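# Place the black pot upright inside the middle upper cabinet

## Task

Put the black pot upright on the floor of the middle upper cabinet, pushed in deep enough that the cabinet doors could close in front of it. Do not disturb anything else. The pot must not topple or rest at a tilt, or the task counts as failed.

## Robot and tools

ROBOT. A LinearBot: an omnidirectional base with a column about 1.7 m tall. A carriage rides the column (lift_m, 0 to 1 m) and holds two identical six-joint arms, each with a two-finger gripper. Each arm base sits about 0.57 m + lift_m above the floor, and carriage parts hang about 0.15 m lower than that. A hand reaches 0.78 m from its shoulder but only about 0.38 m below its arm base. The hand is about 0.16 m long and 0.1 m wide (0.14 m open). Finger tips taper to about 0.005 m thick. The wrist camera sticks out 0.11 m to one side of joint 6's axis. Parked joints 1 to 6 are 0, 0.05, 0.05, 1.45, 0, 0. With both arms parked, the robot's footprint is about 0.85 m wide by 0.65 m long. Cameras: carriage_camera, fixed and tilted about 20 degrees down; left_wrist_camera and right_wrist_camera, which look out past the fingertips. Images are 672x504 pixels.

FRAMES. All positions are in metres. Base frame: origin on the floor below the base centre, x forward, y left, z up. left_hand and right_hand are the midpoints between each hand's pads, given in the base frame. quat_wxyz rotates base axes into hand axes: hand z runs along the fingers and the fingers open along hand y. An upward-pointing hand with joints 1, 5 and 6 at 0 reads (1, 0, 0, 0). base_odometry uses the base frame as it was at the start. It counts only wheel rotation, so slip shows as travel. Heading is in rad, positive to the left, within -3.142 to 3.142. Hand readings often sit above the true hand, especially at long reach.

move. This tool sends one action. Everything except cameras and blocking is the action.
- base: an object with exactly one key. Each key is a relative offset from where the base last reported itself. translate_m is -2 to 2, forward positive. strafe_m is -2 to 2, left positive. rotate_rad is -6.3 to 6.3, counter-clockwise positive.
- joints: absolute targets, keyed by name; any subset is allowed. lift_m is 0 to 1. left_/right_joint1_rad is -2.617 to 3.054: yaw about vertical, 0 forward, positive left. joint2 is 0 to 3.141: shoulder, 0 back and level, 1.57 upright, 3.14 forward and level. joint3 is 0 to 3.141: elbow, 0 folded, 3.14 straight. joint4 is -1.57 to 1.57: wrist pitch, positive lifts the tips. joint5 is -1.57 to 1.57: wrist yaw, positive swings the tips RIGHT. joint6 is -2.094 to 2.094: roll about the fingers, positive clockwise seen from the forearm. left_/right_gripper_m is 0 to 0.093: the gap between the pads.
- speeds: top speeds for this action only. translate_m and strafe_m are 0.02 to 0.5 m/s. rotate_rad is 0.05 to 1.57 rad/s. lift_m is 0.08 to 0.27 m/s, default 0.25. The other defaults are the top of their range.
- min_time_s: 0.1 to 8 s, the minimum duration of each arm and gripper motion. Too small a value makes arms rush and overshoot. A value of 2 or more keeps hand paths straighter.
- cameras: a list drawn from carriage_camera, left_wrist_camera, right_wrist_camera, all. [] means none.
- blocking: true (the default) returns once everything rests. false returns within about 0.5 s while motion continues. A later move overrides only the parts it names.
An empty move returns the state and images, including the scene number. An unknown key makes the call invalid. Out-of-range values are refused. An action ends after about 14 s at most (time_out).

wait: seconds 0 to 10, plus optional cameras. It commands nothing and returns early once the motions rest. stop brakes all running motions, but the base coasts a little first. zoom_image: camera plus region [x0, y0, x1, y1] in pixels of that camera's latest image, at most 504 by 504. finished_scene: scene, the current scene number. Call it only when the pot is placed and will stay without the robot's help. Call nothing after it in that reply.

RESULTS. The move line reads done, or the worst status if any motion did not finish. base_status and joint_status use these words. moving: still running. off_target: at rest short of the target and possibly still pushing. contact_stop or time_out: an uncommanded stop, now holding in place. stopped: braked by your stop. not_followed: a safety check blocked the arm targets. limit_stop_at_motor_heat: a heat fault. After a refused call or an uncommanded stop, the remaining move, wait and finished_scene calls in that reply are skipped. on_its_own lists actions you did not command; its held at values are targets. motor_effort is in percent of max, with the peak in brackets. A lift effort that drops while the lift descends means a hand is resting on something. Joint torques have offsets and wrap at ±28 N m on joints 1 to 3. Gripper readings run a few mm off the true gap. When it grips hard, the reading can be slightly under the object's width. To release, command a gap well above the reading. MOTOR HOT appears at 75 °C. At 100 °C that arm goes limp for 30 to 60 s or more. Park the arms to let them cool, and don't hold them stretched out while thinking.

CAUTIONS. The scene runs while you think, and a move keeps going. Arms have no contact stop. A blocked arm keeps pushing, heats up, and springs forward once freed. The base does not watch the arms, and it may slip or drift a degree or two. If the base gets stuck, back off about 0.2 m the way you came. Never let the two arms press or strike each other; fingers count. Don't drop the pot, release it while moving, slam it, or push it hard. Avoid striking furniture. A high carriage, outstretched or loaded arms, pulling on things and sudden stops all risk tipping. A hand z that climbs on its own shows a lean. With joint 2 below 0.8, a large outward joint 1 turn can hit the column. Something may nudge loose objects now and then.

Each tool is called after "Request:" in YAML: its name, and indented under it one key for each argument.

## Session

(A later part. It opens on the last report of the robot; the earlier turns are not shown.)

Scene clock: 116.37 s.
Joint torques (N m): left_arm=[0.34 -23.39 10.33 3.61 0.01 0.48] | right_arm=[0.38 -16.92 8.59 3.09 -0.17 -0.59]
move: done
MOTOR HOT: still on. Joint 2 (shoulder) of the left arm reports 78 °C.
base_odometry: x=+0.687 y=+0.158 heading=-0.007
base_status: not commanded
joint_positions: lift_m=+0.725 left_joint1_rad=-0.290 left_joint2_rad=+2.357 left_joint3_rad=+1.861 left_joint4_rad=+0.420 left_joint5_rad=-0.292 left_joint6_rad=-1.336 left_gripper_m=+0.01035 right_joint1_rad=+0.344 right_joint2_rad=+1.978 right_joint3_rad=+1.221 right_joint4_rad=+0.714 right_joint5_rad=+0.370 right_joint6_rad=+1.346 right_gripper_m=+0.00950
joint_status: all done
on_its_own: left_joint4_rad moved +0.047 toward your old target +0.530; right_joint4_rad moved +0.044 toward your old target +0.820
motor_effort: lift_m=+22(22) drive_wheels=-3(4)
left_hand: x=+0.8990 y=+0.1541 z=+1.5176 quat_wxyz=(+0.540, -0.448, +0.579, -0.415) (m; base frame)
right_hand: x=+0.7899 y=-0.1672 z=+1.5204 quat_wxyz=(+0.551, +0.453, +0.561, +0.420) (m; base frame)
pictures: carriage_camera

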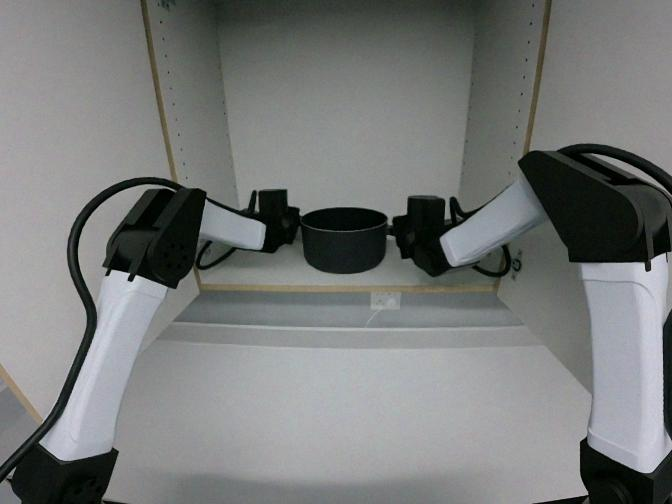

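Request:
move:
  joints: {"lift_m": 0.705, "left_joint4_rad": 0.47, "right_joint4_rad": 0.76}
  speeds: {"lift_m": 0.08}
  cameras: ["carriage_camera", "left_wrist_camera", "right_wrist_camera"]

Request:
zoom_image:
  camera: "carriage_camera"
  region: [220, 170, 470, 370]

Scene clock: 118.03 s.
Joint torques (N m): left_arm=[0.38 -21.61 9.69 2.65 0.03 0.34] | right_arm=[0.38 -14.04 8.47 2.41 -0.2 -0.55]
move: off_target
MOTOR HOT: still on. Joint 2 (shoulder) of the left arm reports 80 °C.
base_odometry: x=+0.687 y=+0.158 heading=-0.007
base_status: not commanded
joint_positions: lift_m=+0.705 left_joint1_rad=-0.290 left_joint2_rad=+2.340 left_joint3_rad=+1.868 left_joint4_rad=+0.444 left_joint5_rad=-0.292 left_joint6_rad=-1.322 left_gripper_m=+0.01035 right_joint1_rad=+0.344 right_joint2_rad=+1.952 right_joint3_rad=+1.224 right_joint4_rad=+0.716 right_joint5_rad=+0.370 right_joint6_rad=+1.339 right_gripper_m=+0.00950
joint_status: right_joint4_rad off_target (ended at +0.716, target +0.760); the others done
motor_effort: lift_m=+20(21) drive_wheels=+0(4)
left_hand: x=+0.8979 y=+0.1544 z=+1.5179 quat_wxyz=(+0.553, -0.438, +0.567, -0.425) (m; base frame)
right_hand: x=+0.7874 y=-0.1682 z=+1.5173 quat_wxyz=(+0.558, +0.447, +0.552, +0.428) (m; base frame)
pictures: carriage_camera, left_wrist_camera, right_wrist_camera

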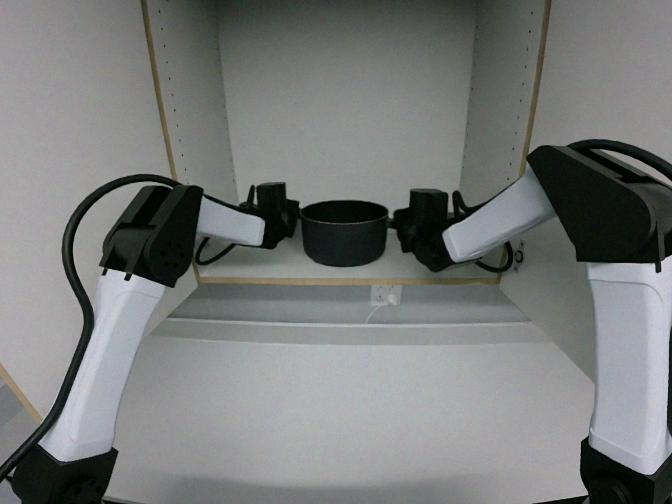

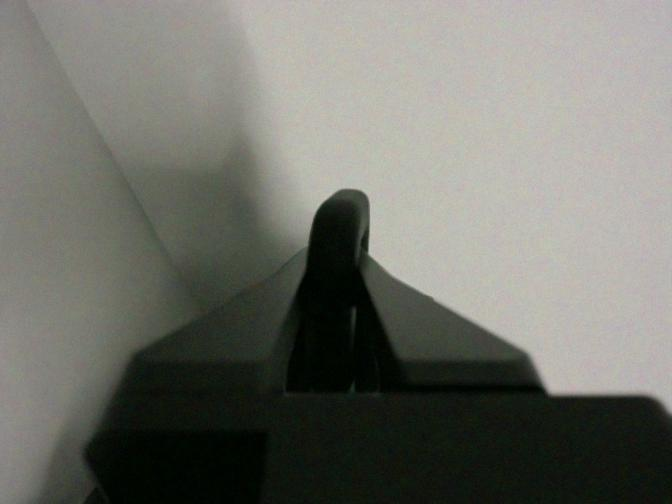

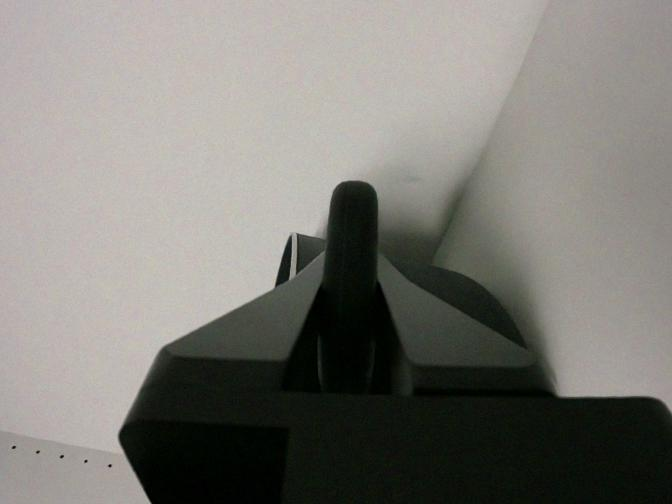

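Scaled by 2.016 from the camera's 672x504 image, which has a finer 960x720 frame.

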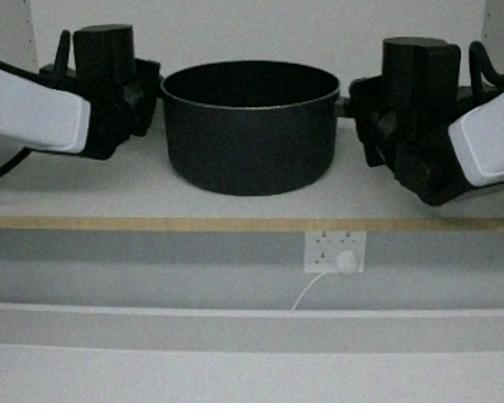

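Request:
move:
  joints: {"lift_m": 0.685}
  speeds: {"lift_m": 0.08}

Request:
move:
  joints: {"left_gripper_m": 0.093, "right_gripper_m": 0.093}
  min_time_s: 1.5
  cameras: ["carriage_camera", "left_wrist_camera", "right_wrist_camera"]

Request:
zoom_image:
  camera: "carriage_camera"
  region: [220, 170, 470, 370]

Scene clock: 119.67 s.
Joint torques (N m): left_arm=[0.43 -19.63 8.72 2.33 0.04 0.19] | right_arm=[0.43 -11.7 7.62 2.29 -0.23 -0.44]
move: done
MOTOR HOT: still on. Joint 2 (shoulder) of the left arm reports 81 °C.
base_odometry: x=+0.687 y=+0.158 heading=-0.007
base_status: not commanded
joint_positions: lift_m=+0.685 left_joint1_rad=-0.290 left_joint2_rad=+2.322 left_joint3_rad=+1.879 left_joint4_rad=+0.473 left_joint5_rad=-0.292 left_joint6_rad=-1.307 left_gripper_m=+0.01035 right_joint1_rad=+0.344 right_joint2_rad=+1.930 right_joint3_rad=+1.236 right_joint4_rad=+0.725 right_joint5_rad=+0.370 right_joint6_rad=+1.329 right_gripper_m=+0.00950
joint_status: all done
motor_effort: lift_m=+20(20) drive_wheels=-1(2)
left_hand: x=+0.8961 y=+0.1550 z=+1.5224 quat_wxyz=(+0.568, -0.427, +0.551, -0.438) (m; base frame)
right_hand: x=+0.7858 y=-0.1688 z=+1.5169 quat_wxyz=(+0.568, +0.440, +0.541, +0.438) (m; base frame)
pictures: none

Scene clock: 121.47 s.
Joint torques (N m): left_arm=[0.38 -19.66 8.77 2.56 0.04 0.17] | right_arm=[0.4 -11.77 7.61 2.13 -0.2 -0.24]
move: done
MOTOR HOT: still on. Joint 2 (shoulder) of the left arm reports 82 °C.
base_odometry: x=+0.687 y=+0.158 heading=-0.007
base_status: not commanded
joint_positions: lift_m=+0.685 left_joint1_rad=-0.290 left_joint2_rad=+2.322 left_joint3_rad=+1.879 left_joint4_rad=+0.452 left_joint5_rad=-0.292 left_joint6_rad=-1.307 left_gripper_m=+0.09288 right_joint1_rad=+0.344 right_joint2_rad=+1.930 right_joint3_rad=+1.236 right_joint4_rad=+0.743 right_joint5_rad=+0.367 right_joint6_rad=+1.313 right_gripper_m=+0.09291
joint_status: all done
motor_effort: lift_m=+20(20) drive_wheels=-1(2)
left_hand: x=+0.8962 y=+0.1549 z=+1.5173 quat_wxyz=(+0.564, -0.429, +0.558, -0.432) (m; base frame)
right_hand: x=+0.7857 y=-0.1682 z=+1.5211 quat_wxyz=(+0.574, +0.433, +0.539, +0.440) (m; base frame)
pictures: carriage_camera, left_wrist_camera, right_wrist_camera

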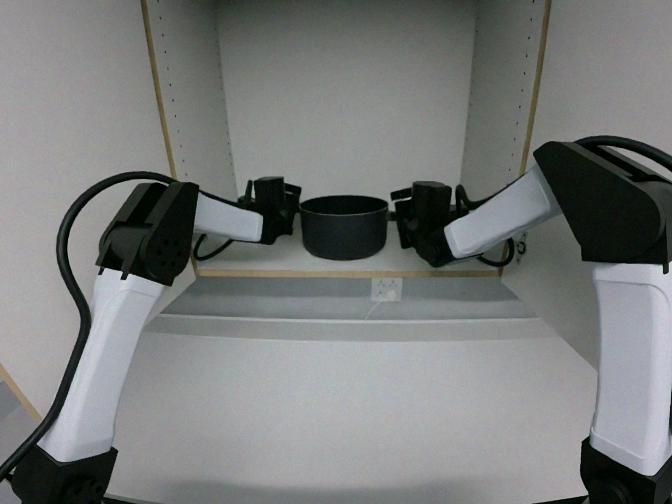

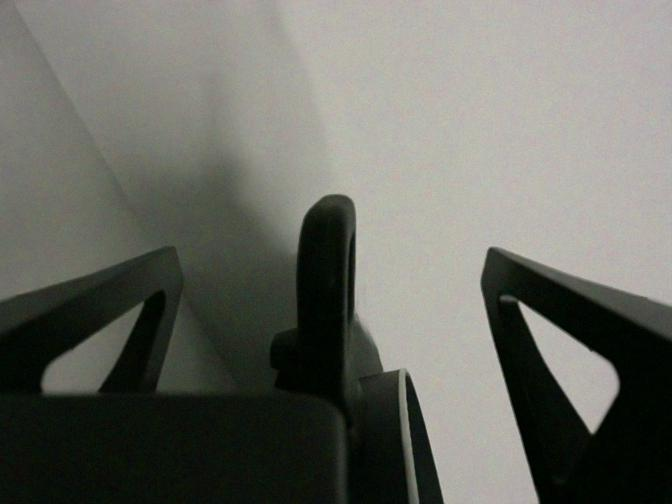

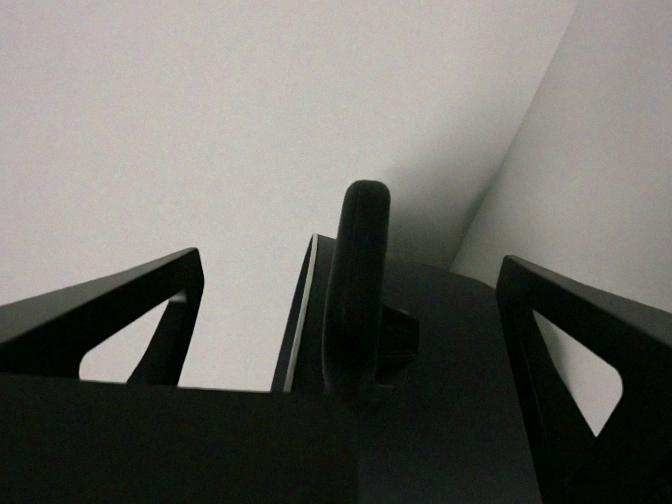

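Scaled by 2.016 from the camera's 672x504 image, which has a finer 960x720 frame.

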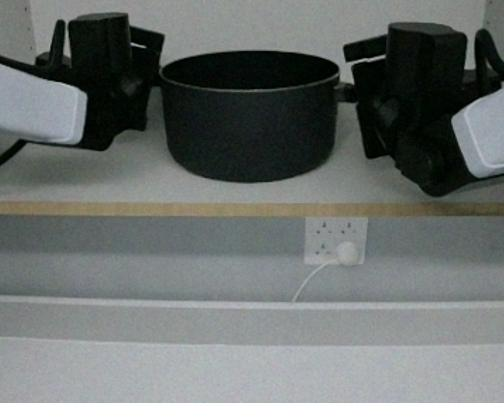

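Request:
move:
  base: {"translate_m": -0.2}
  speeds: {"translate_m": 0.1}
  cameras: ["all"]

Request:
zoom_image:
  camera: "carriage_camera"
  region: [200, 130, 500, 330]

Scene clock: 124.83 s.
Joint torques (N m): left_arm=[0.28 -19.64 8.68 2.55 0.04 0.18] | right_arm=[0.21 -11.75 7.57 2.08 -0.2 -0.24]
move: done
MOTOR HOT: still on. Joint 2 (shoulder) of the left arm reports 85 °C.
base_odometry: x=+0.487 y=+0.160 heading=-0.006
base_status: done
joint_positions: lift_m=+0.685 left_joint1_rad=-0.289 left_joint2_rad=+2.322 left_joint3_rad=+1.879 left_joint4_rad=+0.452 left_joint5_rad=-0.292 left_joint6_rad=-1.307 left_gripper_m=+0.09288 right_joint1_rad=+0.346 right_joint2_rad=+1.930 right_joint3_rad=+1.236 right_joint4_rad=+0.746 right_joint5_rad=+0.366 right_joint6_rad=+1.313 right_gripper_m=+0.09292
joint_status: not commanded
motor_effort: lift_m=+20(20) drive_wheels=+2(13)
left_hand: x=+0.8963 y=+0.1555 z=+1.5173 quat_wxyz=(+0.564, -0.430, +0.558, -0.431) (m; base frame)
right_hand: x=+0.7853 y=-0.1667 z=+1.5220 quat_wxyz=(+0.574, +0.431, +0.538, +0.442) (m; base frame)
pictures: carriage_camera, left_wrist_camera, right_wrist_camera

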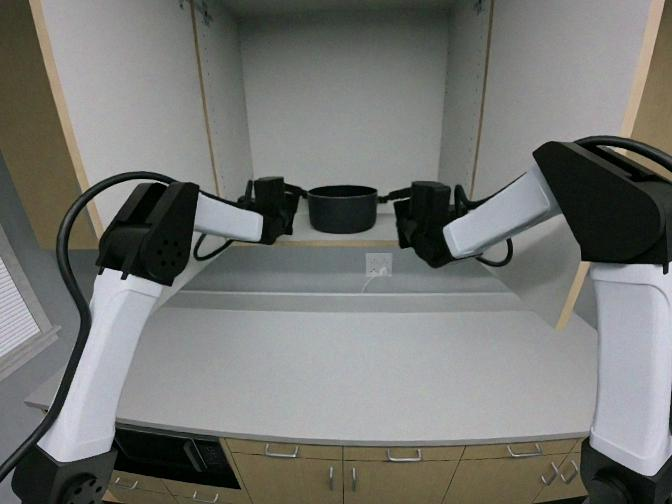

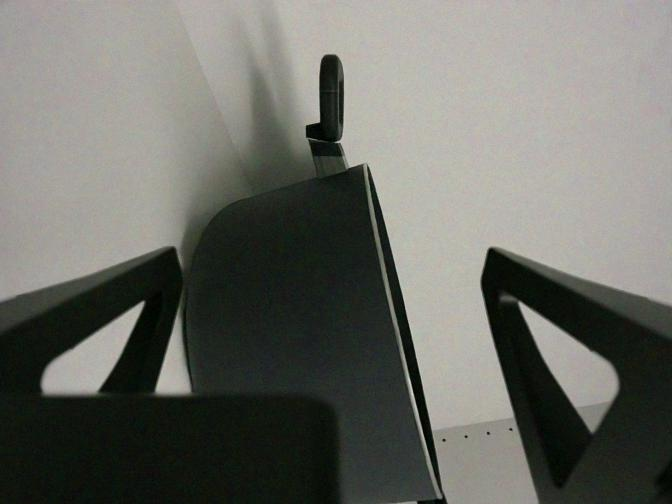

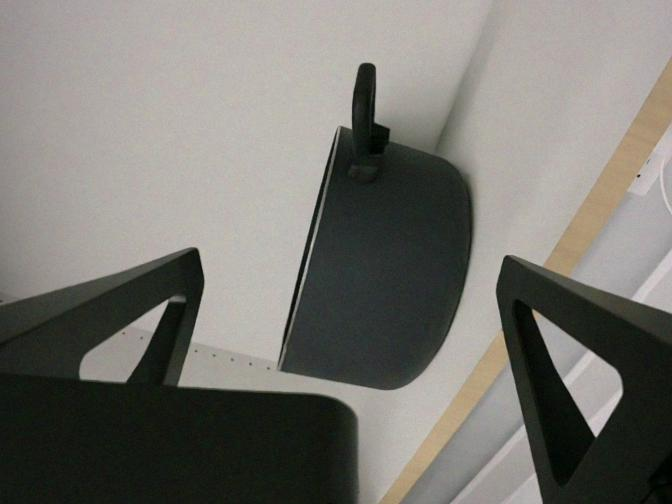

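Scaled by 1.680 from the camera's 672x504 image, which has a finer 960x720 frame.

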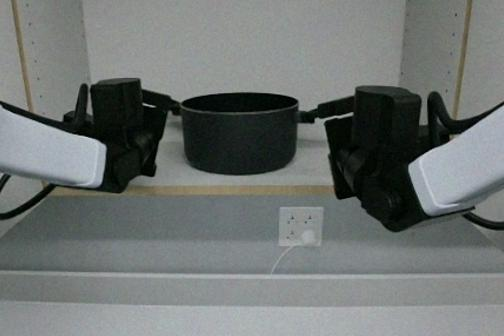

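Request:
move:
  base: {"translate_m": -0.55}
  speeds: {"translate_m": 0.25}

Request:
move:
  joints: {"lift_m": 0.6, "left_joint1_rad": 0.0, "left_joint2_rad": 0.05, "left_joint3_rad": 0.05, "left_joint4_rad": 1.45, "left_joint5_rad": 0.0, "left_joint6_rad": 0.0, "right_joint1_rad": 0.0, "right_joint2_rad": 0.05, "right_joint3_rad": 0.05, "right_joint4_rad": 1.45, "right_joint5_rad": 0.0, "right_joint6_rad": 0.0}
  min_time_s: 3
  cameras: ["carriage_camera"]

Request:
wait:
  seconds: 10
  cameras: ["carriage_camera"]

Request:
wait:
  seconds: 10

Request:
wait:
  seconds: 10

Request:
wait:
  seconds: 10

Request:
wait:
  seconds: 10

Request:
wait:
  seconds: 10

Scene clock: 129.67 s.
Joint torques (N m): left_arm=[0.18 -19.64 8.77 2.57 0.04 0.17] | right_arm=[0.05 -11.74 7.54 2.04 -0.18 -0.25]
move: done
MOTOR HOT: still on. Joint 2 (shoulder) of the left arm reports 88 °C.
base_odometry: x=-0.063 y=+0.163 heading=-0.006
base_status: done
joint_positions: lift_m=+0.685 left_joint1_rad=-0.288 left_joint2_rad=+2.322 left_joint3_rad=+1.879 left_joint4_rad=+0.452 left_joint5_rad=-0.292 left_joint6_rad=-1.307 left_gripper_m=+0.09288 right_joint1_rad=+0.347 right_joint2_rad=+1.930 right_joint3_rad=+1.236 right_joint4_rad=+0.747 right_joint5_rad=+0.365 right_joint6_rad=+1.313 right_gripper_m=+0.09292
joint_status: not commanded
motor_effort: lift_m=+20(20) drive_wheels=-6(14)
left_hand: x=+0.8965 y=+0.1562 z=+1.5173 quat_wxyz=(+0.564, -0.430, +0.558, -0.431) (m; base frame)
right_hand: x=+0.7851 y=-0.1660 z=+1.5223 quat_wxyz=(+0.574, +0.431, +0.538, +0.442) (m; base frame)
pictures: none

Scene clock: 132.97 s.
Joint torques (N m): left_arm=[0.59 3.58 4.49 0.03 0.17 0.15] | right_arm=[-0.58 3.67 4.36 -0.15 -0.2 -0.18]
move: done
MOTOR HOT: still on. Joint 2 (shoulder) of the left arm reports 85 °C.
base_odometry: x=-0.063 y=+0.163 heading=-0.006
base_status: not commanded
joint_positions: lift_m=+0.600 left_joint1_rad=-0.006 left_joint2_rad=+0.055 left_joint3_rad=+0.054 left_joint4_rad=+1.434 left_joint5_rad=-0.013 left_joint6_rad=-0.013 left_gripper_m=+0.09290 right_joint1_rad=+0.006 right_joint2_rad=+0.055 right_joint3_rad=+0.058 right_joint4_rad=+1.439 right_joint5_rad=+0.016 right_joint6_rad=+0.014 right_gripper_m=+0.09292
joint_status: all done
motor_effort: lift_m=+22(22) drive_wheels=-5(8)
left_hand: x=+0.2581 y=+0.3055 z=+1.6077 quat_wxyz=(+0.998, -0.007, +0.069, -0.009) (m; base frame)
right_hand: x=+0.2558 y=-0.3060 z=+1.6089 quat_wxyz=(+0.998, +0.008, +0.064, +0.010) (m; base frame)
pictures: carriage_camera

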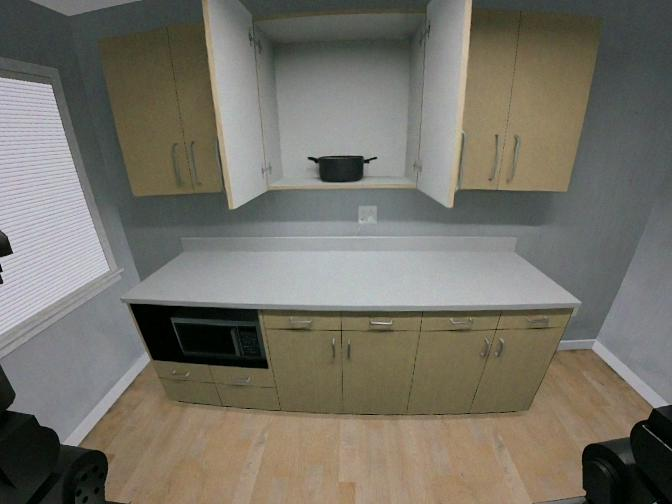

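Scene clock: 142.97 s.
Joint torques (N m): left_arm=[0.54 3.63 4.53 0.02 0.17 0.15] | right_arm=[-0.55 3.73 4.27 -0.11 -0.22 -0.15]
MOTOR HOT: cleared for the motors of the left arm.
base_odometry: x=-0.063 y=+0.163 heading=-0.006
base_status: not commanded
joint_positions: lift_m=+0.600 left_joint1_rad=-0.006 left_joint2_rad=+0.055 left_joint3_rad=+0.054 left_joint4_rad=+1.435 left_joint5_rad=-0.013 left_joint6_rad=-0.011 left_gripper_m=+0.09290 right_joint1_rad=+0.006 right_joint2_rad=+0.055 right_joint3_rad=+0.058 right_joint4_rad=+1.440 right_joint5_rad=+0.015 right_joint6_rad=+0.013 right_gripper_m=+0.09292
joint_status: all done
motor_effort: lift_m=+22(22) drive_wheels=-6(8)
left_hand: x=+0.2579 y=+0.3055 z=+1.6077 quat_wxyz=(+0.998, -0.007, +0.068, -0.008) (m; base frame)
right_hand: x=+0.2557 y=-0.3059 z=+1.6089 quat_wxyz=(+0.998, +0.008, +0.064, +0.009) (m; base frame)
wait: 10.00 s; at rest by 0.27 s
pictures: carriage_camera

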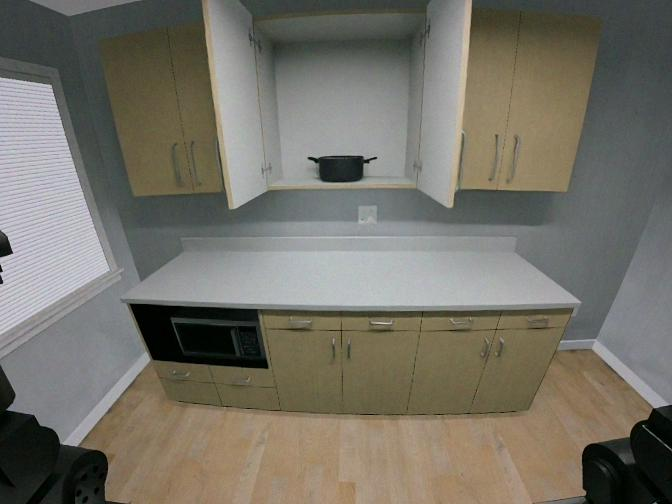

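Scene clock: 152.97 s.
Joint torques (N m): left_arm=[0.58 3.62 4.53 0.03 0.18 0.16] | right_arm=[-0.54 3.64 4.33 -0.12 -0.22 -0.14]
base_odometry: x=-0.063 y=+0.163 heading=-0.006
base_status: not commanded
joint_positions: lift_m=+0.600 left_joint1_rad=-0.006 left_joint2_rad=+0.055 left_joint3_rad=+0.054 left_joint4_rad=+1.435 left_joint5_rad=-0.013 left_joint6_rad=-0.011 left_gripper_m=+0.09290 right_joint1_rad=+0.006 right_joint2_rad=+0.055 right_joint3_rad=+0.058 right_joint4_rad=+1.440 right_joint5_rad=+0.015 right_joint6_rad=+0.013 right_gripper_m=+0.09292
joint_status: all done
motor_effort: lift_m=+22(22) drive_wheels=-6(8)
left_hand: x=+0.2579 y=+0.3055 z=+1.6077 quat_wxyz=(+0.998, -0.007, +0.068, -0.008) (m; base frame)
right_hand: x=+0.2557 y=-0.3059 z=+1.6089 quat_wxyz=(+0.998, +0.008, +0.064, +0.009) (m; base frame)
wait: 10.00 s; at rest by 0.27 s
pictures: none

Scene clock: 162.97 s.
Joint torques (N m): left_arm=[0.53 3.58 4.51 0.02 0.16 0.15] | right_arm=[-0.58 3.77 4.36 -0.11 -0.2 -0.14]
base_odometry: x=-0.063 y=+0.163 heading=-0.006
base_status: not commanded
joint_positions: lift_m=+0.600 left_joint1_rad=-0.006 left_joint2_rad=+0.055 left_joint3_rad=+0.054 left_joint4_rad=+1.435 left_joint5_rad=-0.013 left_joint6_rad=-0.011 left_gripper_m=+0.09290 right_joint1_rad=+0.006 right_joint2_rad=+0.055 right_joint3_rad=+0.058 right_joint4_rad=+1.440 right_joint5_rad=+0.015 right_joint6_rad=+0.013 right_gripper_m=+0.09292
joint_status: all done
motor_effort: lift_m=+22(22) drive_wheels=-6(8)
left_hand: x=+0.2579 y=+0.3055 z=+1.6077 quat_wxyz=(+0.998, -0.007, +0.068, -0.008) (m; base frame)
right_hand: x=+0.2557 y=-0.3059 z=+1.6089 quat_wxyz=(+0.998, +0.008, +0.064, +0.009) (m; base frame)
wait: 10.00 s; at rest by 0.27 s
pictures: none

Scene clock: 172.97 s.
Joint torques (N m): left_arm=[0.53 3.56 4.55 0.03 0.16 0.15] | right_arm=[-0.55 3.7 4.33 -0.13 -0.23 -0.17]
base_odometry: x=-0.063 y=+0.163 heading=-0.006
base_status: not commanded
joint_positions: lift_m=+0.600 left_joint1_rad=-0.006 left_joint2_rad=+0.055 left_joint3_rad=+0.054 left_joint4_rad=+1.435 left_joint5_rad=-0.013 left_joint6_rad=-0.011 left_gripper_m=+0.09290 right_joint1_rad=+0.006 right_joint2_rad=+0.055 right_joint3_rad=+0.058 right_joint4_rad=+1.440 right_joint5_rad=+0.015 right_joint6_rad=+0.013 right_gripper_m=+0.09292
joint_status: all done
motor_effort: lift_m=+22(22) drive_wheels=-5(8)
left_hand: x=+0.2579 y=+0.3055 z=+1.6077 quat_wxyz=(+0.998, -0.007, +0.068, -0.008) (m; base frame)
right_hand: x=+0.2557 y=-0.3059 z=+1.6089 quat_wxyz=(+0.998, +0.008, +0.064, +0.009) (m; base frame)
wait: 10.00 s; at rest by 0.27 s
pictures: none

Scene clock: 182.97 s.
Joint torques (N m): left_arm=[0.51 3.59 4.51 0.05 0.17 0.16] | right_arm=[-0.57 3.67 4.34 -0.13 -0.19 -0.13]
base_odometry: x=-0.063 y=+0.163 heading=-0.006
base_status: not commanded
joint_positions: lift_m=+0.600 left_joint1_rad=-0.006 left_joint2_rad=+0.055 left_joint3_rad=+0.054 left_joint4_rad=+1.435 left_joint5_rad=-0.013 left_joint6_rad=-0.011 left_gripper_m=+0.09290 right_joint1_rad=+0.006 right_joint2_rad=+0.055 right_joint3_rad=+0.058 right_joint4_rad=+1.440 right_joint5_rad=+0.015 right_joint6_rad=+0.013 right_gripper_m=+0.09292
joint_status: all done
motor_effort: lift_m=+22(22) drive_wheels=-6(8)
left_hand: x=+0.2579 y=+0.3055 z=+1.6077 quat_wxyz=(+0.998, -0.007, +0.068, -0.008) (m; base frame)
right_hand: x=+0.2557 y=-0.3059 z=+1.6089 quat_wxyz=(+0.998, +0.008, +0.064, +0.009) (m; base frame)
wait: 10.00 s; at rest by 0.27 s
pictures: none

Scene clock: 192.97 s.
Joint torques (N m): left_arm=[0.58 3.56 4.49 0.04 0.17 0.17] | right_arm=[-0.58 3.73 4.36 -0.13 -0.21 -0.14]
base_odometry: x=-0.063 y=+0.163 heading=-0.006
base_status: not commanded
joint_positions: lift_m=+0.600 left_joint1_rad=-0.006 left_joint2_rad=+0.055 left_joint3_rad=+0.054 left_joint4_rad=+1.435 left_joint5_rad=-0.013 left_joint6_rad=-0.011 left_gripper_m=+0.09290 right_joint1_rad=+0.006 right_joint2_rad=+0.055 right_joint3_rad=+0.058 right_joint4_rad=+1.440 right_joint5_rad=+0.015 right_joint6_rad=+0.013 right_gripper_m=+0.09292
joint_status: all done
motor_effort: lift_m=+22(22) drive_wheels=-6(8)
left_hand: x=+0.2579 y=+0.3055 z=+1.6077 quat_wxyz=(+0.998, -0.007, +0.068, -0.008) (m; base frame)
right_hand: x=+0.2557 y=-0.3059 z=+1.6089 quat_wxyz=(+0.998, +0.008, +0.064, +0.009) (m; base frame)
wait: 10.00 s; at rest by 0.27 s
pictures: none

Request:
wait:
  seconds: 10

Request:
wait:
  seconds: 10

Request:
wait:
  seconds: 10

Request:
wait:
  seconds: 10

Request:
wait:
  seconds: 10

Request:
wait:
  seconds: 10

Request:
wait:
  seconds: 10

Request:
wait:
  seconds: 10

Request:
wait:
  seconds: 10

Request:
wait:
  seconds: 10

Request:
wait:
  seconds: 10

Request:
wait:
  seconds: 10

Request:
wait:
  seconds: 10

Request:
wait:
  seconds: 10

Request:
wait:
  seconds: 10

Request:
wait:
  seconds: 10

Request:
wait:
  seconds: 10

Request:
wait:
  seconds: 10

Request:
wait:
  seconds: 10

Request:
wait:
  seconds: 10
  cameras: ["all"]

Scene clock: 207.83 s.
Joint torques (N m): left_arm=[0.53 3.56 4.56 0.01 0.16 0.16] | right_arm=[-0.62 3.73 4.27 -0.14 -0.19 -0.17]
base_odometry: x=-0.063 y=+0.163 heading=-0.006
base_status: not commanded
joint_positions: lift_m=+0.600 left_joint1_rad=-0.006 left_joint2_rad=+0.055 left_joint3_rad=+0.054 left_joint4_rad=+1.435 left_joint5_rad=-0.013 left_joint6_rad=-0.011 left_gripper_m=+0.09290 right_joint1_rad=+0.006 right_joint2_rad=+0.055 right_joint3_rad=+0.058 right_joint4_rad=+1.440 right_joint5_rad=+0.015 right_joint6_rad=+0.013 right_gripper_m=+0.09292
joint_status: all done
motor_effort: lift_m=+22(22) drive_wheels=-6(8)
left_hand: x=+0.2579 y=+0.3055 z=+1.6077 quat_wxyz=(+0.998, -0.007, +0.068, -0.008) (m; base frame)
right_hand: x=+0.2557 y=-0.3059 z=+1.6089 quat_wxyz=(+0.998, +0.008, +0.064, +0.009) (m; base frame)
wait: 10.00 s; at rest from the start
pictures: none

Scene clock: 217.83 s.
Joint torques (N m): left_arm=[0.55 3.58 4.55 0.03 0.16 0.16] | right_arm=[-0.46 3.71 4.3 -0.13 -0.24 -0.15]
base_odometry: x=-0.063 y=+0.163 heading=-0.006
base_status: not commanded
joint_positions: lift_m=+0.600 left_joint1_rad=-0.006 left_joint2_rad=+0.055 left_joint3_rad=+0.054 left_joint4_rad=+1.435 left_joint5_rad=-0.013 left_joint6_rad=-0.011 left_gripper_m=+0.09290 right_joint1_rad=+0.006 right_joint2_rad=+0.055 right_joint3_rad=+0.058 right_joint4_rad=+1.440 right_joint5_rad=+0.015 right_joint6_rad=+0.013 right_gripper_m=+0.09292
joint_status: all done
motor_effort: lift_m=+22(22) drive_wheels=-7(8)
left_hand: x=+0.2579 y=+0.3055 z=+1.6077 quat_wxyz=(+0.998, -0.007, +0.068, -0.008) (m; base frame)
right_hand: x=+0.2557 y=-0.3059 z=+1.6089 quat_wxyz=(+0.998, +0.008, +0.064, +0.009) (m; base frame)
wait: 10.00 s; at rest by 0.27 s
pictures: none

Scene clock: 227.83 s.
Joint torques (N m): left_arm=[0.54 3.58 4.49 0.04 0.17 0.14] | right_arm=[-0.53 3.77 4.3 -0.13 -0.18 -0.15]
base_odometry: x=-0.063 y=+0.163 heading=-0.006
base_status: not commanded
joint_positions: lift_m=+0.600 left_joint1_rad=-0.006 left_joint2_rad=+0.055 left_joint3_rad=+0.054 left_joint4_rad=+1.435 left_joint5_rad=-0.013 left_joint6_rad=-0.011 left_gripper_m=+0.09290 right_joint1_rad=+0.006 right_joint2_rad=+0.055 right_joint3_rad=+0.058 right_joint4_rad=+1.440 right_joint5_rad=+0.015 right_joint6_rad=+0.013 right_gripper_m=+0.09292
joint_status: all done
motor_effort: lift_m=+22(22) drive_wheels=-7(8)
left_hand: x=+0.2579 y=+0.3055 z=+1.6077 quat_wxyz=(+0.998, -0.007, +0.068, -0.008) (m; base frame)
right_hand: x=+0.2557 y=-0.3059 z=+1.6089 quat_wxyz=(+0.998, +0.008, +0.064, +0.009) (m; base frame)
wait: 10.00 s; at rest by 0.27 s
pictures: none

Scene clock: 237.83 s.
Joint torques (N m): left_arm=[0.62 3.58 4.56 0.03 0.16 0.16] | right_arm=[-0.55 3.71 4.33 -0.13 -0.22 -0.17]
base_odometry: x=-0.063 y=+0.163 heading=-0.006
base_status: not commanded
joint_positions: lift_m=+0.600 left_joint1_rad=-0.006 left_joint2_rad=+0.055 left_joint3_rad=+0.054 left_joint4_rad=+1.435 left_joint5_rad=-0.013 left_joint6_rad=-0.011 left_gripper_m=+0.09290 right_joint1_rad=+0.006 right_joint2_rad=+0.055 right_joint3_rad=+0.058 right_joint4_rad=+1.440 right_joint5_rad=+0.015 right_joint6_rad=+0.013 right_gripper_m=+0.09292
joint_status: all done
motor_effort: lift_m=+22(22) drive_wheels=-6(8)
left_hand: x=+0.2579 y=+0.3055 z=+1.6077 quat_wxyz=(+0.998, -0.007, +0.068, -0.008) (m; base frame)
right_hand: x=+0.2557 y=-0.3059 z=+1.6089 quat_wxyz=(+0.998, +0.008, +0.064, +0.009) (m; base frame)
wait: 10.00 s; at rest by 0.27 s
pictures: none

Scene clock: 247.83 s.
Joint torques (N m): left_arm=[0.51 3.62 4.56 0.03 0.16 0.17] | right_arm=[-0.57 3.7 4.29 -0.14 -0.19 -0.13]
base_odometry: x=-0.063 y=+0.163 heading=-0.006
base_status: not commanded
joint_positions: lift_m=+0.600 left_joint1_rad=-0.006 left_joint2_rad=+0.055 left_joint3_rad=+0.054 left_joint4_rad=+1.435 left_joint5_rad=-0.013 left_joint6_rad=-0.011 left_gripper_m=+0.09290 right_joint1_rad=+0.006 right_joint2_rad=+0.055 right_joint3_rad=+0.058 right_joint4_rad=+1.440 right_joint5_rad=+0.015 right_joint6_rad=+0.013 right_gripper_m=+0.09292
joint_status: all done
motor_effort: lift_m=+22(22) drive_wheels=-6(8)
left_hand: x=+0.2579 y=+0.3055 z=+1.6077 quat_wxyz=(+0.998, -0.007, +0.068, -0.008) (m; base frame)
right_hand: x=+0.2557 y=-0.3059 z=+1.6089 quat_wxyz=(+0.998, +0.008, +0.064, +0.009) (m; base frame)
wait: 10.00 s; at rest by 0.27 s
pictures: none

Scene clock: 257.83 s.
Joint torques (N m): left_arm=[0.58 3.62 4.48 0.03 0.17 0.15] | right_arm=[-0.54 3.78 4.41 -0.12 -0.18 -0.16]
base_odometry: x=-0.063 y=+0.163 heading=-0.006
base_status: not commanded
joint_positions: lift_m=+0.600 left_joint1_rad=-0.006 left_joint2_rad=+0.055 left_joint3_rad=+0.054 left_joint4_rad=+1.435 left_joint5_rad=-0.013 left_joint6_rad=-0.011 left_gripper_m=+0.09290 right_joint1_rad=+0.006 right_joint2_rad=+0.055 right_joint3_rad=+0.058 right_joint4_rad=+1.440 right_joint5_rad=+0.015 right_joint6_rad=+0.013 right_gripper_m=+0.09292
joint_status: all done
motor_effort: lift_m=+22(22) drive_wheels=-6(8)
left_hand: x=+0.2579 y=+0.3055 z=+1.6077 quat_wxyz=(+0.998, -0.007, +0.068, -0.008) (m; base frame)
right_hand: x=+0.2557 y=-0.3059 z=+1.6089 quat_wxyz=(+0.998, +0.008, +0.064, +0.009) (m; base frame)
wait: 10.00 s; at rest by 0.27 s
pictures: none

Scene clock: 267.83 s.
Joint torques (N m): left_arm=[0.55 3.58 4.52 0.04 0.17 0.15] | right_arm=[-0.51 3.7 4.37 -0.14 -0.22 -0.16]
base_odometry: x=-0.063 y=+0.163 heading=-0.006
base_status: not commanded
joint_positions: lift_m=+0.600 left_joint1_rad=-0.006 left_joint2_rad=+0.055 left_joint3_rad=+0.054 left_joint4_rad=+1.435 left_joint5_rad=-0.013 left_joint6_rad=-0.011 left_gripper_m=+0.09290 right_joint1_rad=+0.006 right_joint2_rad=+0.055 right_joint3_rad=+0.058 right_joint4_rad=+1.440 right_joint5_rad=+0.015 right_joint6_rad=+0.013 right_gripper_m=+0.09292
joint_status: all done
motor_effort: lift_m=+22(22) drive_wheels=-6(8)
left_hand: x=+0.2579 y=+0.3055 z=+1.6077 quat_wxyz=(+0.998, -0.007, +0.068, -0.008) (m; base frame)
right_hand: x=+0.2557 y=-0.3059 z=+1.6089 quat_wxyz=(+0.998, +0.008, +0.064, +0.009) (m; base frame)
wait: 10.00 s; at rest by 0.27 s
pictures: none

Scene clock: 277.83 s.
Joint torques (N m): left_arm=[0.55 3.59 4.57 0.03 0.15 0.17] | right_arm=[-0.62 3.77 4.29 -0.14 -0.2 -0.14]
base_odometry: x=-0.063 y=+0.163 heading=-0.006
base_status: not commanded
joint_positions: lift_m=+0.600 left_joint1_rad=-0.006 left_joint2_rad=+0.055 left_joint3_rad=+0.054 left_joint4_rad=+1.435 left_joint5_rad=-0.013 left_joint6_rad=-0.011 left_gripper_m=+0.09290 right_joint1_rad=+0.006 right_joint2_rad=+0.055 right_joint3_rad=+0.058 right_joint4_rad=+1.440 right_joint5_rad=+0.015 right_joint6_rad=+0.013 right_gripper_m=+0.09292
joint_status: all done
motor_effort: lift_m=+22(22) drive_wheels=-6(8)
left_hand: x=+0.2579 y=+0.3055 z=+1.6077 quat_wxyz=(+0.998, -0.007, +0.068, -0.008) (m; base frame)
right_hand: x=+0.2557 y=-0.3059 z=+1.6089 quat_wxyz=(+0.998, +0.008, +0.064, +0.009) (m; base frame)
wait: 10.00 s; at rest by 0.27 s
pictures: none

Scene clock: 287.83 s.
Joint torques (N m): left_arm=[0.55 3.6 4.53 0.03 0.16 0.14] | right_arm=[-0.57 3.78 4.27 -0.13 -0.2 -0.16]
base_odometry: x=-0.063 y=+0.163 heading=-0.006
base_status: not commanded
joint_positions: lift_m=+0.600 left_joint1_rad=-0.006 left_joint2_rad=+0.055 left_joint3_rad=+0.054 left_joint4_rad=+1.435 left_joint5_rad=-0.013 left_joint6_rad=-0.011 left_gripper_m=+0.09290 right_joint1_rad=+0.006 right_joint2_rad=+0.055 right_joint3_rad=+0.058 right_joint4_rad=+1.440 right_joint5_rad=+0.015 right_joint6_rad=+0.013 right_gripper_m=+0.09292
joint_status: all done
motor_effort: lift_m=+22(22) drive_wheels=-6(8)
left_hand: x=+0.2579 y=+0.3055 z=+1.6077 quat_wxyz=(+0.998, -0.007, +0.068, -0.008) (m; base frame)
right_hand: x=+0.2557 y=-0.3059 z=+1.6089 quat_wxyz=(+0.998, +0.008, +0.064, +0.009) (m; base frame)
wait: 10.00 s; at rest by 0.27 s
pictures: none

Scene clock: 297.83 s.
Joint torques (N m): left_arm=[0.54 3.6 4.55 0.03 0.17 0.17] | right_arm=[-0.53 3.85 4.31 -0.14 -0.23 -0.17]
base_odometry: x=-0.063 y=+0.163 heading=-0.006
base_status: not commanded
joint_positions: lift_m=+0.600 left_joint1_rad=-0.006 left_joint2_rad=+0.055 left_joint3_rad=+0.054 left_joint4_rad=+1.435 left_joint5_rad=-0.013 left_joint6_rad=-0.011 left_gripper_m=+0.09290 right_joint1_rad=+0.006 right_joint2_rad=+0.055 right_joint3_rad=+0.058 right_joint4_rad=+1.440 right_joint5_rad=+0.015 right_joint6_rad=+0.013 right_gripper_m=+0.09292
joint_status: all done
motor_effort: lift_m=+22(22) drive_wheels=-6(8)
left_hand: x=+0.2579 y=+0.3055 z=+1.6077 quat_wxyz=(+0.998, -0.007, +0.068, -0.008) (m; base frame)
right_hand: x=+0.2557 y=-0.3059 z=+1.6089 quat_wxyz=(+0.998, +0.008, +0.064, +0.009) (m; base frame)
wait: 10.00 s; at rest by 0.27 s
pictures: none

Scene clock: 307.83 s.
Joint torques (N m): left_arm=[0.54 3.64 4.52 0.03 0.16 0.15] | right_arm=[-0.5 3.74 4.34 -0.12 -0.21 -0.16]
base_odometry: x=-0.063 y=+0.163 heading=-0.006
base_status: not commanded
joint_positions: lift_m=+0.600 left_joint1_rad=-0.006 left_joint2_rad=+0.055 left_joint3_rad=+0.054 left_joint4_rad=+1.435 left_joint5_rad=-0.013 left_joint6_rad=-0.011 left_gripper_m=+0.09290 right_joint1_rad=+0.006 right_joint2_rad=+0.055 right_joint3_rad=+0.058 right_joint4_rad=+1.440 right_joint5_rad=+0.015 right_joint6_rad=+0.013 right_gripper_m=+0.09292
joint_status: all done
motor_effort: lift_m=+22(22) drive_wheels=-6(8)
left_hand: x=+0.2579 y=+0.3055 z=+1.6077 quat_wxyz=(+0.998, -0.007, +0.068, -0.008) (m; base frame)
right_hand: x=+0.2557 y=-0.3059 z=+1.6089 quat_wxyz=(+0.998, +0.008, +0.064, +0.009) (m; base frame)
wait: 10.00 s; at rest by 0.27 s
pictures: none

Scene clock: 317.83 s.
Joint torques (N m): left_arm=[0.53 3.63 4.53 0.03 0.16 0.14] | right_arm=[-0.59 3.71 4.36 -0.13 -0.21 -0.17]
base_odometry: x=-0.063 y=+0.163 heading=-0.006
base_status: not commanded
joint_positions: lift_m=+0.600 left_joint1_rad=-0.006 left_joint2_rad=+0.055 left_joint3_rad=+0.054 left_joint4_rad=+1.435 left_joint5_rad=-0.013 left_joint6_rad=-0.011 left_gripper_m=+0.09290 right_joint1_rad=+0.006 right_joint2_rad=+0.055 right_joint3_rad=+0.058 right_joint4_rad=+1.440 right_joint5_rad=+0.015 right_joint6_rad=+0.013 right_gripper_m=+0.09292
joint_status: all done
motor_effort: lift_m=+22(22) drive_wheels=-7(8)
left_hand: x=+0.2579 y=+0.3055 z=+1.6077 quat_wxyz=(+0.998, -0.007, +0.068, -0.008) (m; base frame)
right_hand: x=+0.2557 y=-0.3059 z=+1.6089 quat_wxyz=(+0.998, +0.008, +0.064, +0.009) (m; base frame)
wait: 10.00 s; at rest by 0.27 s
pictures: none

Scene clock: 327.83 s.
Joint torques (N m): left_arm=[0.57 3.58 4.52 0.02 0.14 0.15] | right_arm=[-0.66 3.7 4.31 -0.13 -0.2 -0.15]
base_odometry: x=-0.063 y=+0.163 heading=-0.006
base_status: not commanded
joint_positions: lift_m=+0.600 left_joint1_rad=-0.006 left_joint2_rad=+0.055 left_joint3_rad=+0.054 left_joint4_rad=+1.435 left_joint5_rad=-0.013 left_joint6_rad=-0.011 left_gripper_m=+0.09290 right_joint1_rad=+0.006 right_joint2_rad=+0.055 right_joint3_rad=+0.058 right_joint4_rad=+1.440 right_joint5_rad=+0.015 right_joint6_rad=+0.013 right_gripper_m=+0.09292
joint_status: all done
motor_effort: lift_m=+22(22) drive_wheels=-7(8)
left_hand: x=+0.2579 y=+0.3055 z=+1.6077 quat_wxyz=(+0.998, -0.007, +0.068, -0.008) (m; base frame)
right_hand: x=+0.2557 y=-0.3059 z=+1.6089 quat_wxyz=(+0.998, +0.008, +0.064, +0.009) (m; base frame)
wait: 10.00 s; at rest by 0.27 s
pictures: none

Scene clock: 337.83 s.
Joint torques (N m): left_arm=[0.54 3.56 4.49 0.04 0.15 0.16] | right_arm=[-0.65 3.78 4.31 -0.14 -0.21 -0.15]
base_odometry: x=-0.063 y=+0.163 heading=-0.006
base_status: not commanded
joint_positions: lift_m=+0.600 left_joint1_rad=-0.006 left_joint2_rad=+0.055 left_joint3_rad=+0.054 left_joint4_rad=+1.435 left_joint5_rad=-0.013 left_joint6_rad=-0.011 left_gripper_m=+0.09290 right_joint1_rad=+0.006 right_joint2_rad=+0.055 right_joint3_rad=+0.058 right_joint4_rad=+1.440 right_joint5_rad=+0.015 right_joint6_rad=+0.013 right_gripper_m=+0.09292
joint_status: all done
motor_effort: lift_m=+22(22) drive_wheels=-7(8)
left_hand: x=+0.2579 y=+0.3055 z=+1.6077 quat_wxyz=(+0.998, -0.007, +0.068, -0.008) (m; base frame)
right_hand: x=+0.2557 y=-0.3059 z=+1.6089 quat_wxyz=(+0.998, +0.008, +0.064, +0.009) (m; base frame)
wait: 10.00 s; at rest by 0.27 s
pictures: none

Scene clock: 347.83 s.
Joint torques (N m): left_arm=[0.58 3.58 4.55 0.03 0.15 0.16] | right_arm=[-0.59 3.78 4.27 -0.12 -0.23 -0.15]
base_odometry: x=-0.063 y=+0.163 heading=-0.006
base_status: not commanded
joint_positions: lift_m=+0.600 left_joint1_rad=-0.006 left_joint2_rad=+0.055 left_joint3_rad=+0.054 left_joint4_rad=+1.435 left_joint5_rad=-0.013 left_joint6_rad=-0.011 left_gripper_m=+0.09290 right_joint1_rad=+0.006 right_joint2_rad=+0.055 right_joint3_rad=+0.058 right_joint4_rad=+1.440 right_joint5_rad=+0.015 right_joint6_rad=+0.013 right_gripper_m=+0.09292
joint_status: all done
motor_effort: lift_m=+22(22) drive_wheels=-7(8)
left_hand: x=+0.2579 y=+0.3055 z=+1.6077 quat_wxyz=(+0.998, -0.007, +0.068, -0.008) (m; base frame)
right_hand: x=+0.2557 y=-0.3059 z=+1.6089 quat_wxyz=(+0.998, +0.008, +0.064, +0.009) (m; base frame)
wait: 10.00 s; at rest by 0.27 s
pictures: none

Scene clock: 357.83 s.
Joint torques (N m): left_arm=[0.53 3.62 4.55 0.04 0.17 0.15] | right_arm=[-0.61 3.73 4.33 -0.1 -0.2 -0.17]
base_odometry: x=-0.063 y=+0.163 heading=-0.006
base_status: not commanded
joint_positions: lift_m=+0.600 left_joint1_rad=-0.006 left_joint2_rad=+0.055 left_joint3_rad=+0.054 left_joint4_rad=+1.435 left_joint5_rad=-0.013 left_joint6_rad=-0.011 left_gripper_m=+0.09290 right_joint1_rad=+0.006 right_joint2_rad=+0.055 right_joint3_rad=+0.058 right_joint4_rad=+1.440 right_joint5_rad=+0.015 right_joint6_rad=+0.013 right_gripper_m=+0.09292
joint_status: all done
motor_effort: lift_m=+22(22) drive_wheels=-6(8)
left_hand: x=+0.2579 y=+0.3055 z=+1.6077 quat_wxyz=(+0.998, -0.007, +0.068, -0.008) (m; base frame)
right_hand: x=+0.2557 y=-0.3059 z=+1.6089 quat_wxyz=(+0.998, +0.008, +0.064, +0.009) (m; base frame)
wait: 10.00 s; at rest by 0.27 s
pictures: none

Scene clock: 367.83 s.
Joint torques (N m): left_arm=[0.54 3.59 4.52 0.02 0.18 0.15] | right_arm=[-0.58 3.82 4.25 -0.13 -0.22 -0.17]
base_odometry: x=-0.063 y=+0.163 heading=-0.006
base_status: not commanded
joint_positions: lift_m=+0.600 left_joint1_rad=-0.006 left_joint2_rad=+0.055 left_joint3_rad=+0.054 left_joint4_rad=+1.435 left_joint5_rad=-0.013 left_joint6_rad=-0.011 left_gripper_m=+0.09290 right_joint1_rad=+0.006 right_joint2_rad=+0.055 right_joint3_rad=+0.058 right_joint4_rad=+1.440 right_joint5_rad=+0.015 right_joint6_rad=+0.013 right_gripper_m=+0.09292
joint_status: all done
motor_effort: lift_m=+22(22) drive_wheels=-6(8)
left_hand: x=+0.2579 y=+0.3055 z=+1.6077 quat_wxyz=(+0.998, -0.007, +0.068, -0.008) (m; base frame)
right_hand: x=+0.2557 y=-0.3059 z=+1.6089 quat_wxyz=(+0.998, +0.008, +0.064, +0.009) (m; base frame)
wait: 10.00 s; at rest by 0.27 s
pictures: none

Scene clock: 377.83 s.
Joint torques (N m): left_arm=[0.55 3.58 4.52 0.04 0.16 0.14] | right_arm=[-0.58 3.73 4.36 -0.12 -0.2 -0.13]
base_odometry: x=-0.063 y=+0.163 heading=-0.006
base_status: not commanded
joint_positions: lift_m=+0.600 left_joint1_rad=-0.006 left_joint2_rad=+0.055 left_joint3_rad=+0.054 left_joint4_rad=+1.435 left_joint5_rad=-0.013 left_joint6_rad=-0.011 left_gripper_m=+0.09290 right_joint1_rad=+0.006 right_joint2_rad=+0.055 right_joint3_rad=+0.058 right_joint4_rad=+1.440 right_joint5_rad=+0.015 right_joint6_rad=+0.013 right_gripper_m=+0.09292
joint_status: all done
motor_effort: lift_m=+22(22) drive_wheels=-5(8)
left_hand: x=+0.2579 y=+0.3055 z=+1.6077 quat_wxyz=(+0.998, -0.007, +0.068, -0.008) (m; base frame)
right_hand: x=+0.2557 y=-0.3059 z=+1.6089 quat_wxyz=(+0.998, +0.008, +0.064, +0.009) (m; base frame)
wait: 10.00 s; at rest by 0.27 s
pictures: none

Scene clock: 387.83 s.
Joint torques (N m): left_arm=[0.53 3.6 4.51 0.03 0.17 0.17] | right_arm=[-0.61 3.73 4.3 -0.12 -0.22 -0.15]
base_odometry: x=-0.063 y=+0.163 heading=-0.006
base_status: not commanded
joint_positions: lift_m=+0.600 left_joint1_rad=-0.006 left_joint2_rad=+0.055 left_joint3_rad=+0.054 left_joint4_rad=+1.435 left_joint5_rad=-0.013 left_joint6_rad=-0.011 left_gripper_m=+0.09290 right_joint1_rad=+0.006 right_joint2_rad=+0.055 right_joint3_rad=+0.058 right_joint4_rad=+1.440 right_joint5_rad=+0.015 right_joint6_rad=+0.013 right_gripper_m=+0.09292
joint_status: all done
motor_effort: lift_m=+22(22) drive_wheels=-6(8)
left_hand: x=+0.2579 y=+0.3055 z=+1.6077 quat_wxyz=(+0.998, -0.007, +0.068, -0.008) (m; base frame)
right_hand: x=+0.2557 y=-0.3059 z=+1.6089 quat_wxyz=(+0.998, +0.008, +0.064, +0.009) (m; base frame)
wait: 10.00 s; at rest by 0.27 s
pictures: none

Scene clock: 397.83 s.
Joint torques (N m): left_arm=[0.55 3.58 4.48 0.04 0.18 0.14] | right_arm=[-0.54 3.75 4.26 -0.14 -0.21 -0.15]
base_odometry: x=-0.063 y=+0.163 heading=-0.006
base_status: not commanded
joint_positions: lift_m=+0.600 left_joint1_rad=-0.006 left_joint2_rad=+0.055 left_joint3_rad=+0.054 left_joint4_rad=+1.435 left_joint5_rad=-0.013 left_joint6_rad=-0.011 left_gripper_m=+0.09290 right_joint1_rad=+0.006 right_joint2_rad=+0.055 right_joint3_rad=+0.058 right_joint4_rad=+1.440 right_joint5_rad=+0.015 right_joint6_rad=+0.013 right_gripper_m=+0.09292
joint_status: all done
motor_effort: lift_m=+22(22) drive_wheels=-6(8)
left_hand: x=+0.2579 y=+0.3055 z=+1.6077 quat_wxyz=(+0.998, -0.007, +0.068, -0.008) (m; base frame)
right_hand: x=+0.2557 y=-0.3059 z=+1.6089 quat_wxyz=(+0.998, +0.008, +0.064, +0.009) (m; base frame)
wait: 10.00 s; at rest by 0.27 s
pictures: carriage_camera, left_wrist_camera, right_wrist_camera

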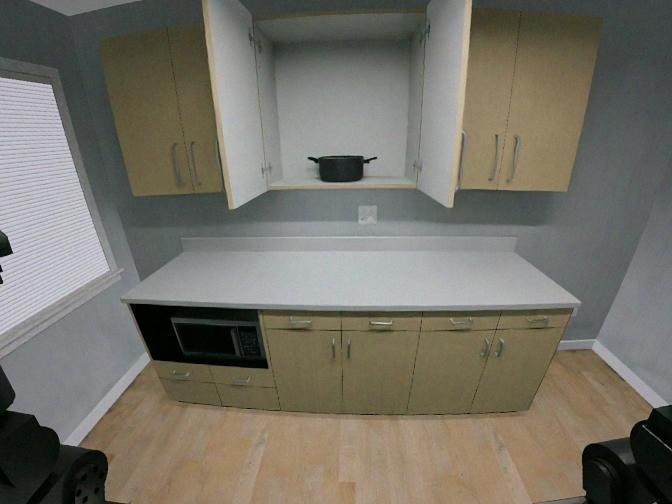

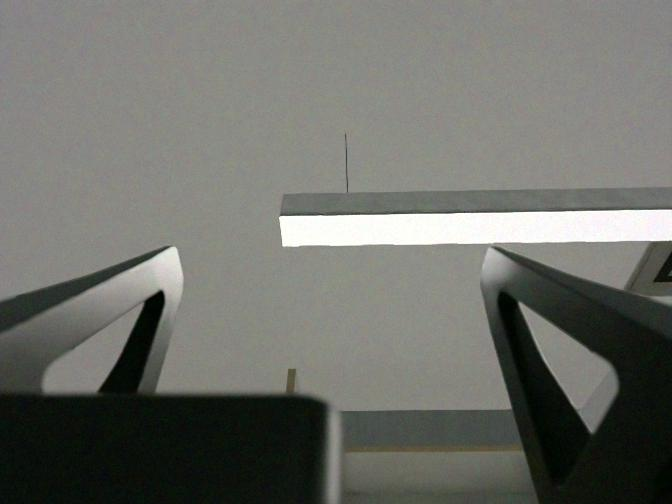

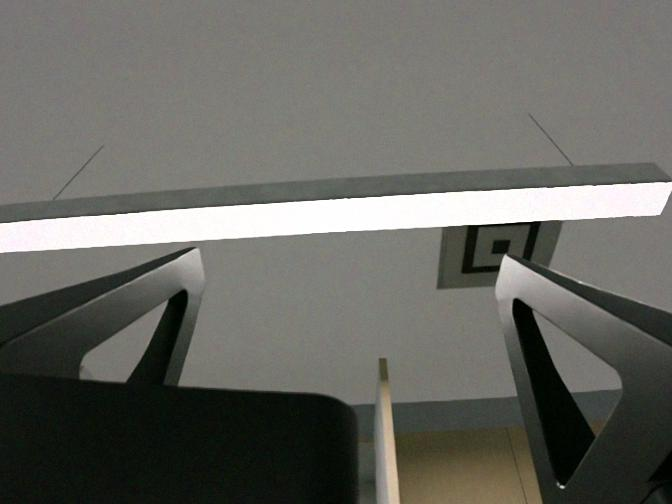

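Request:
finished_scene:
  scene: 1

The scene is finished: the task was done.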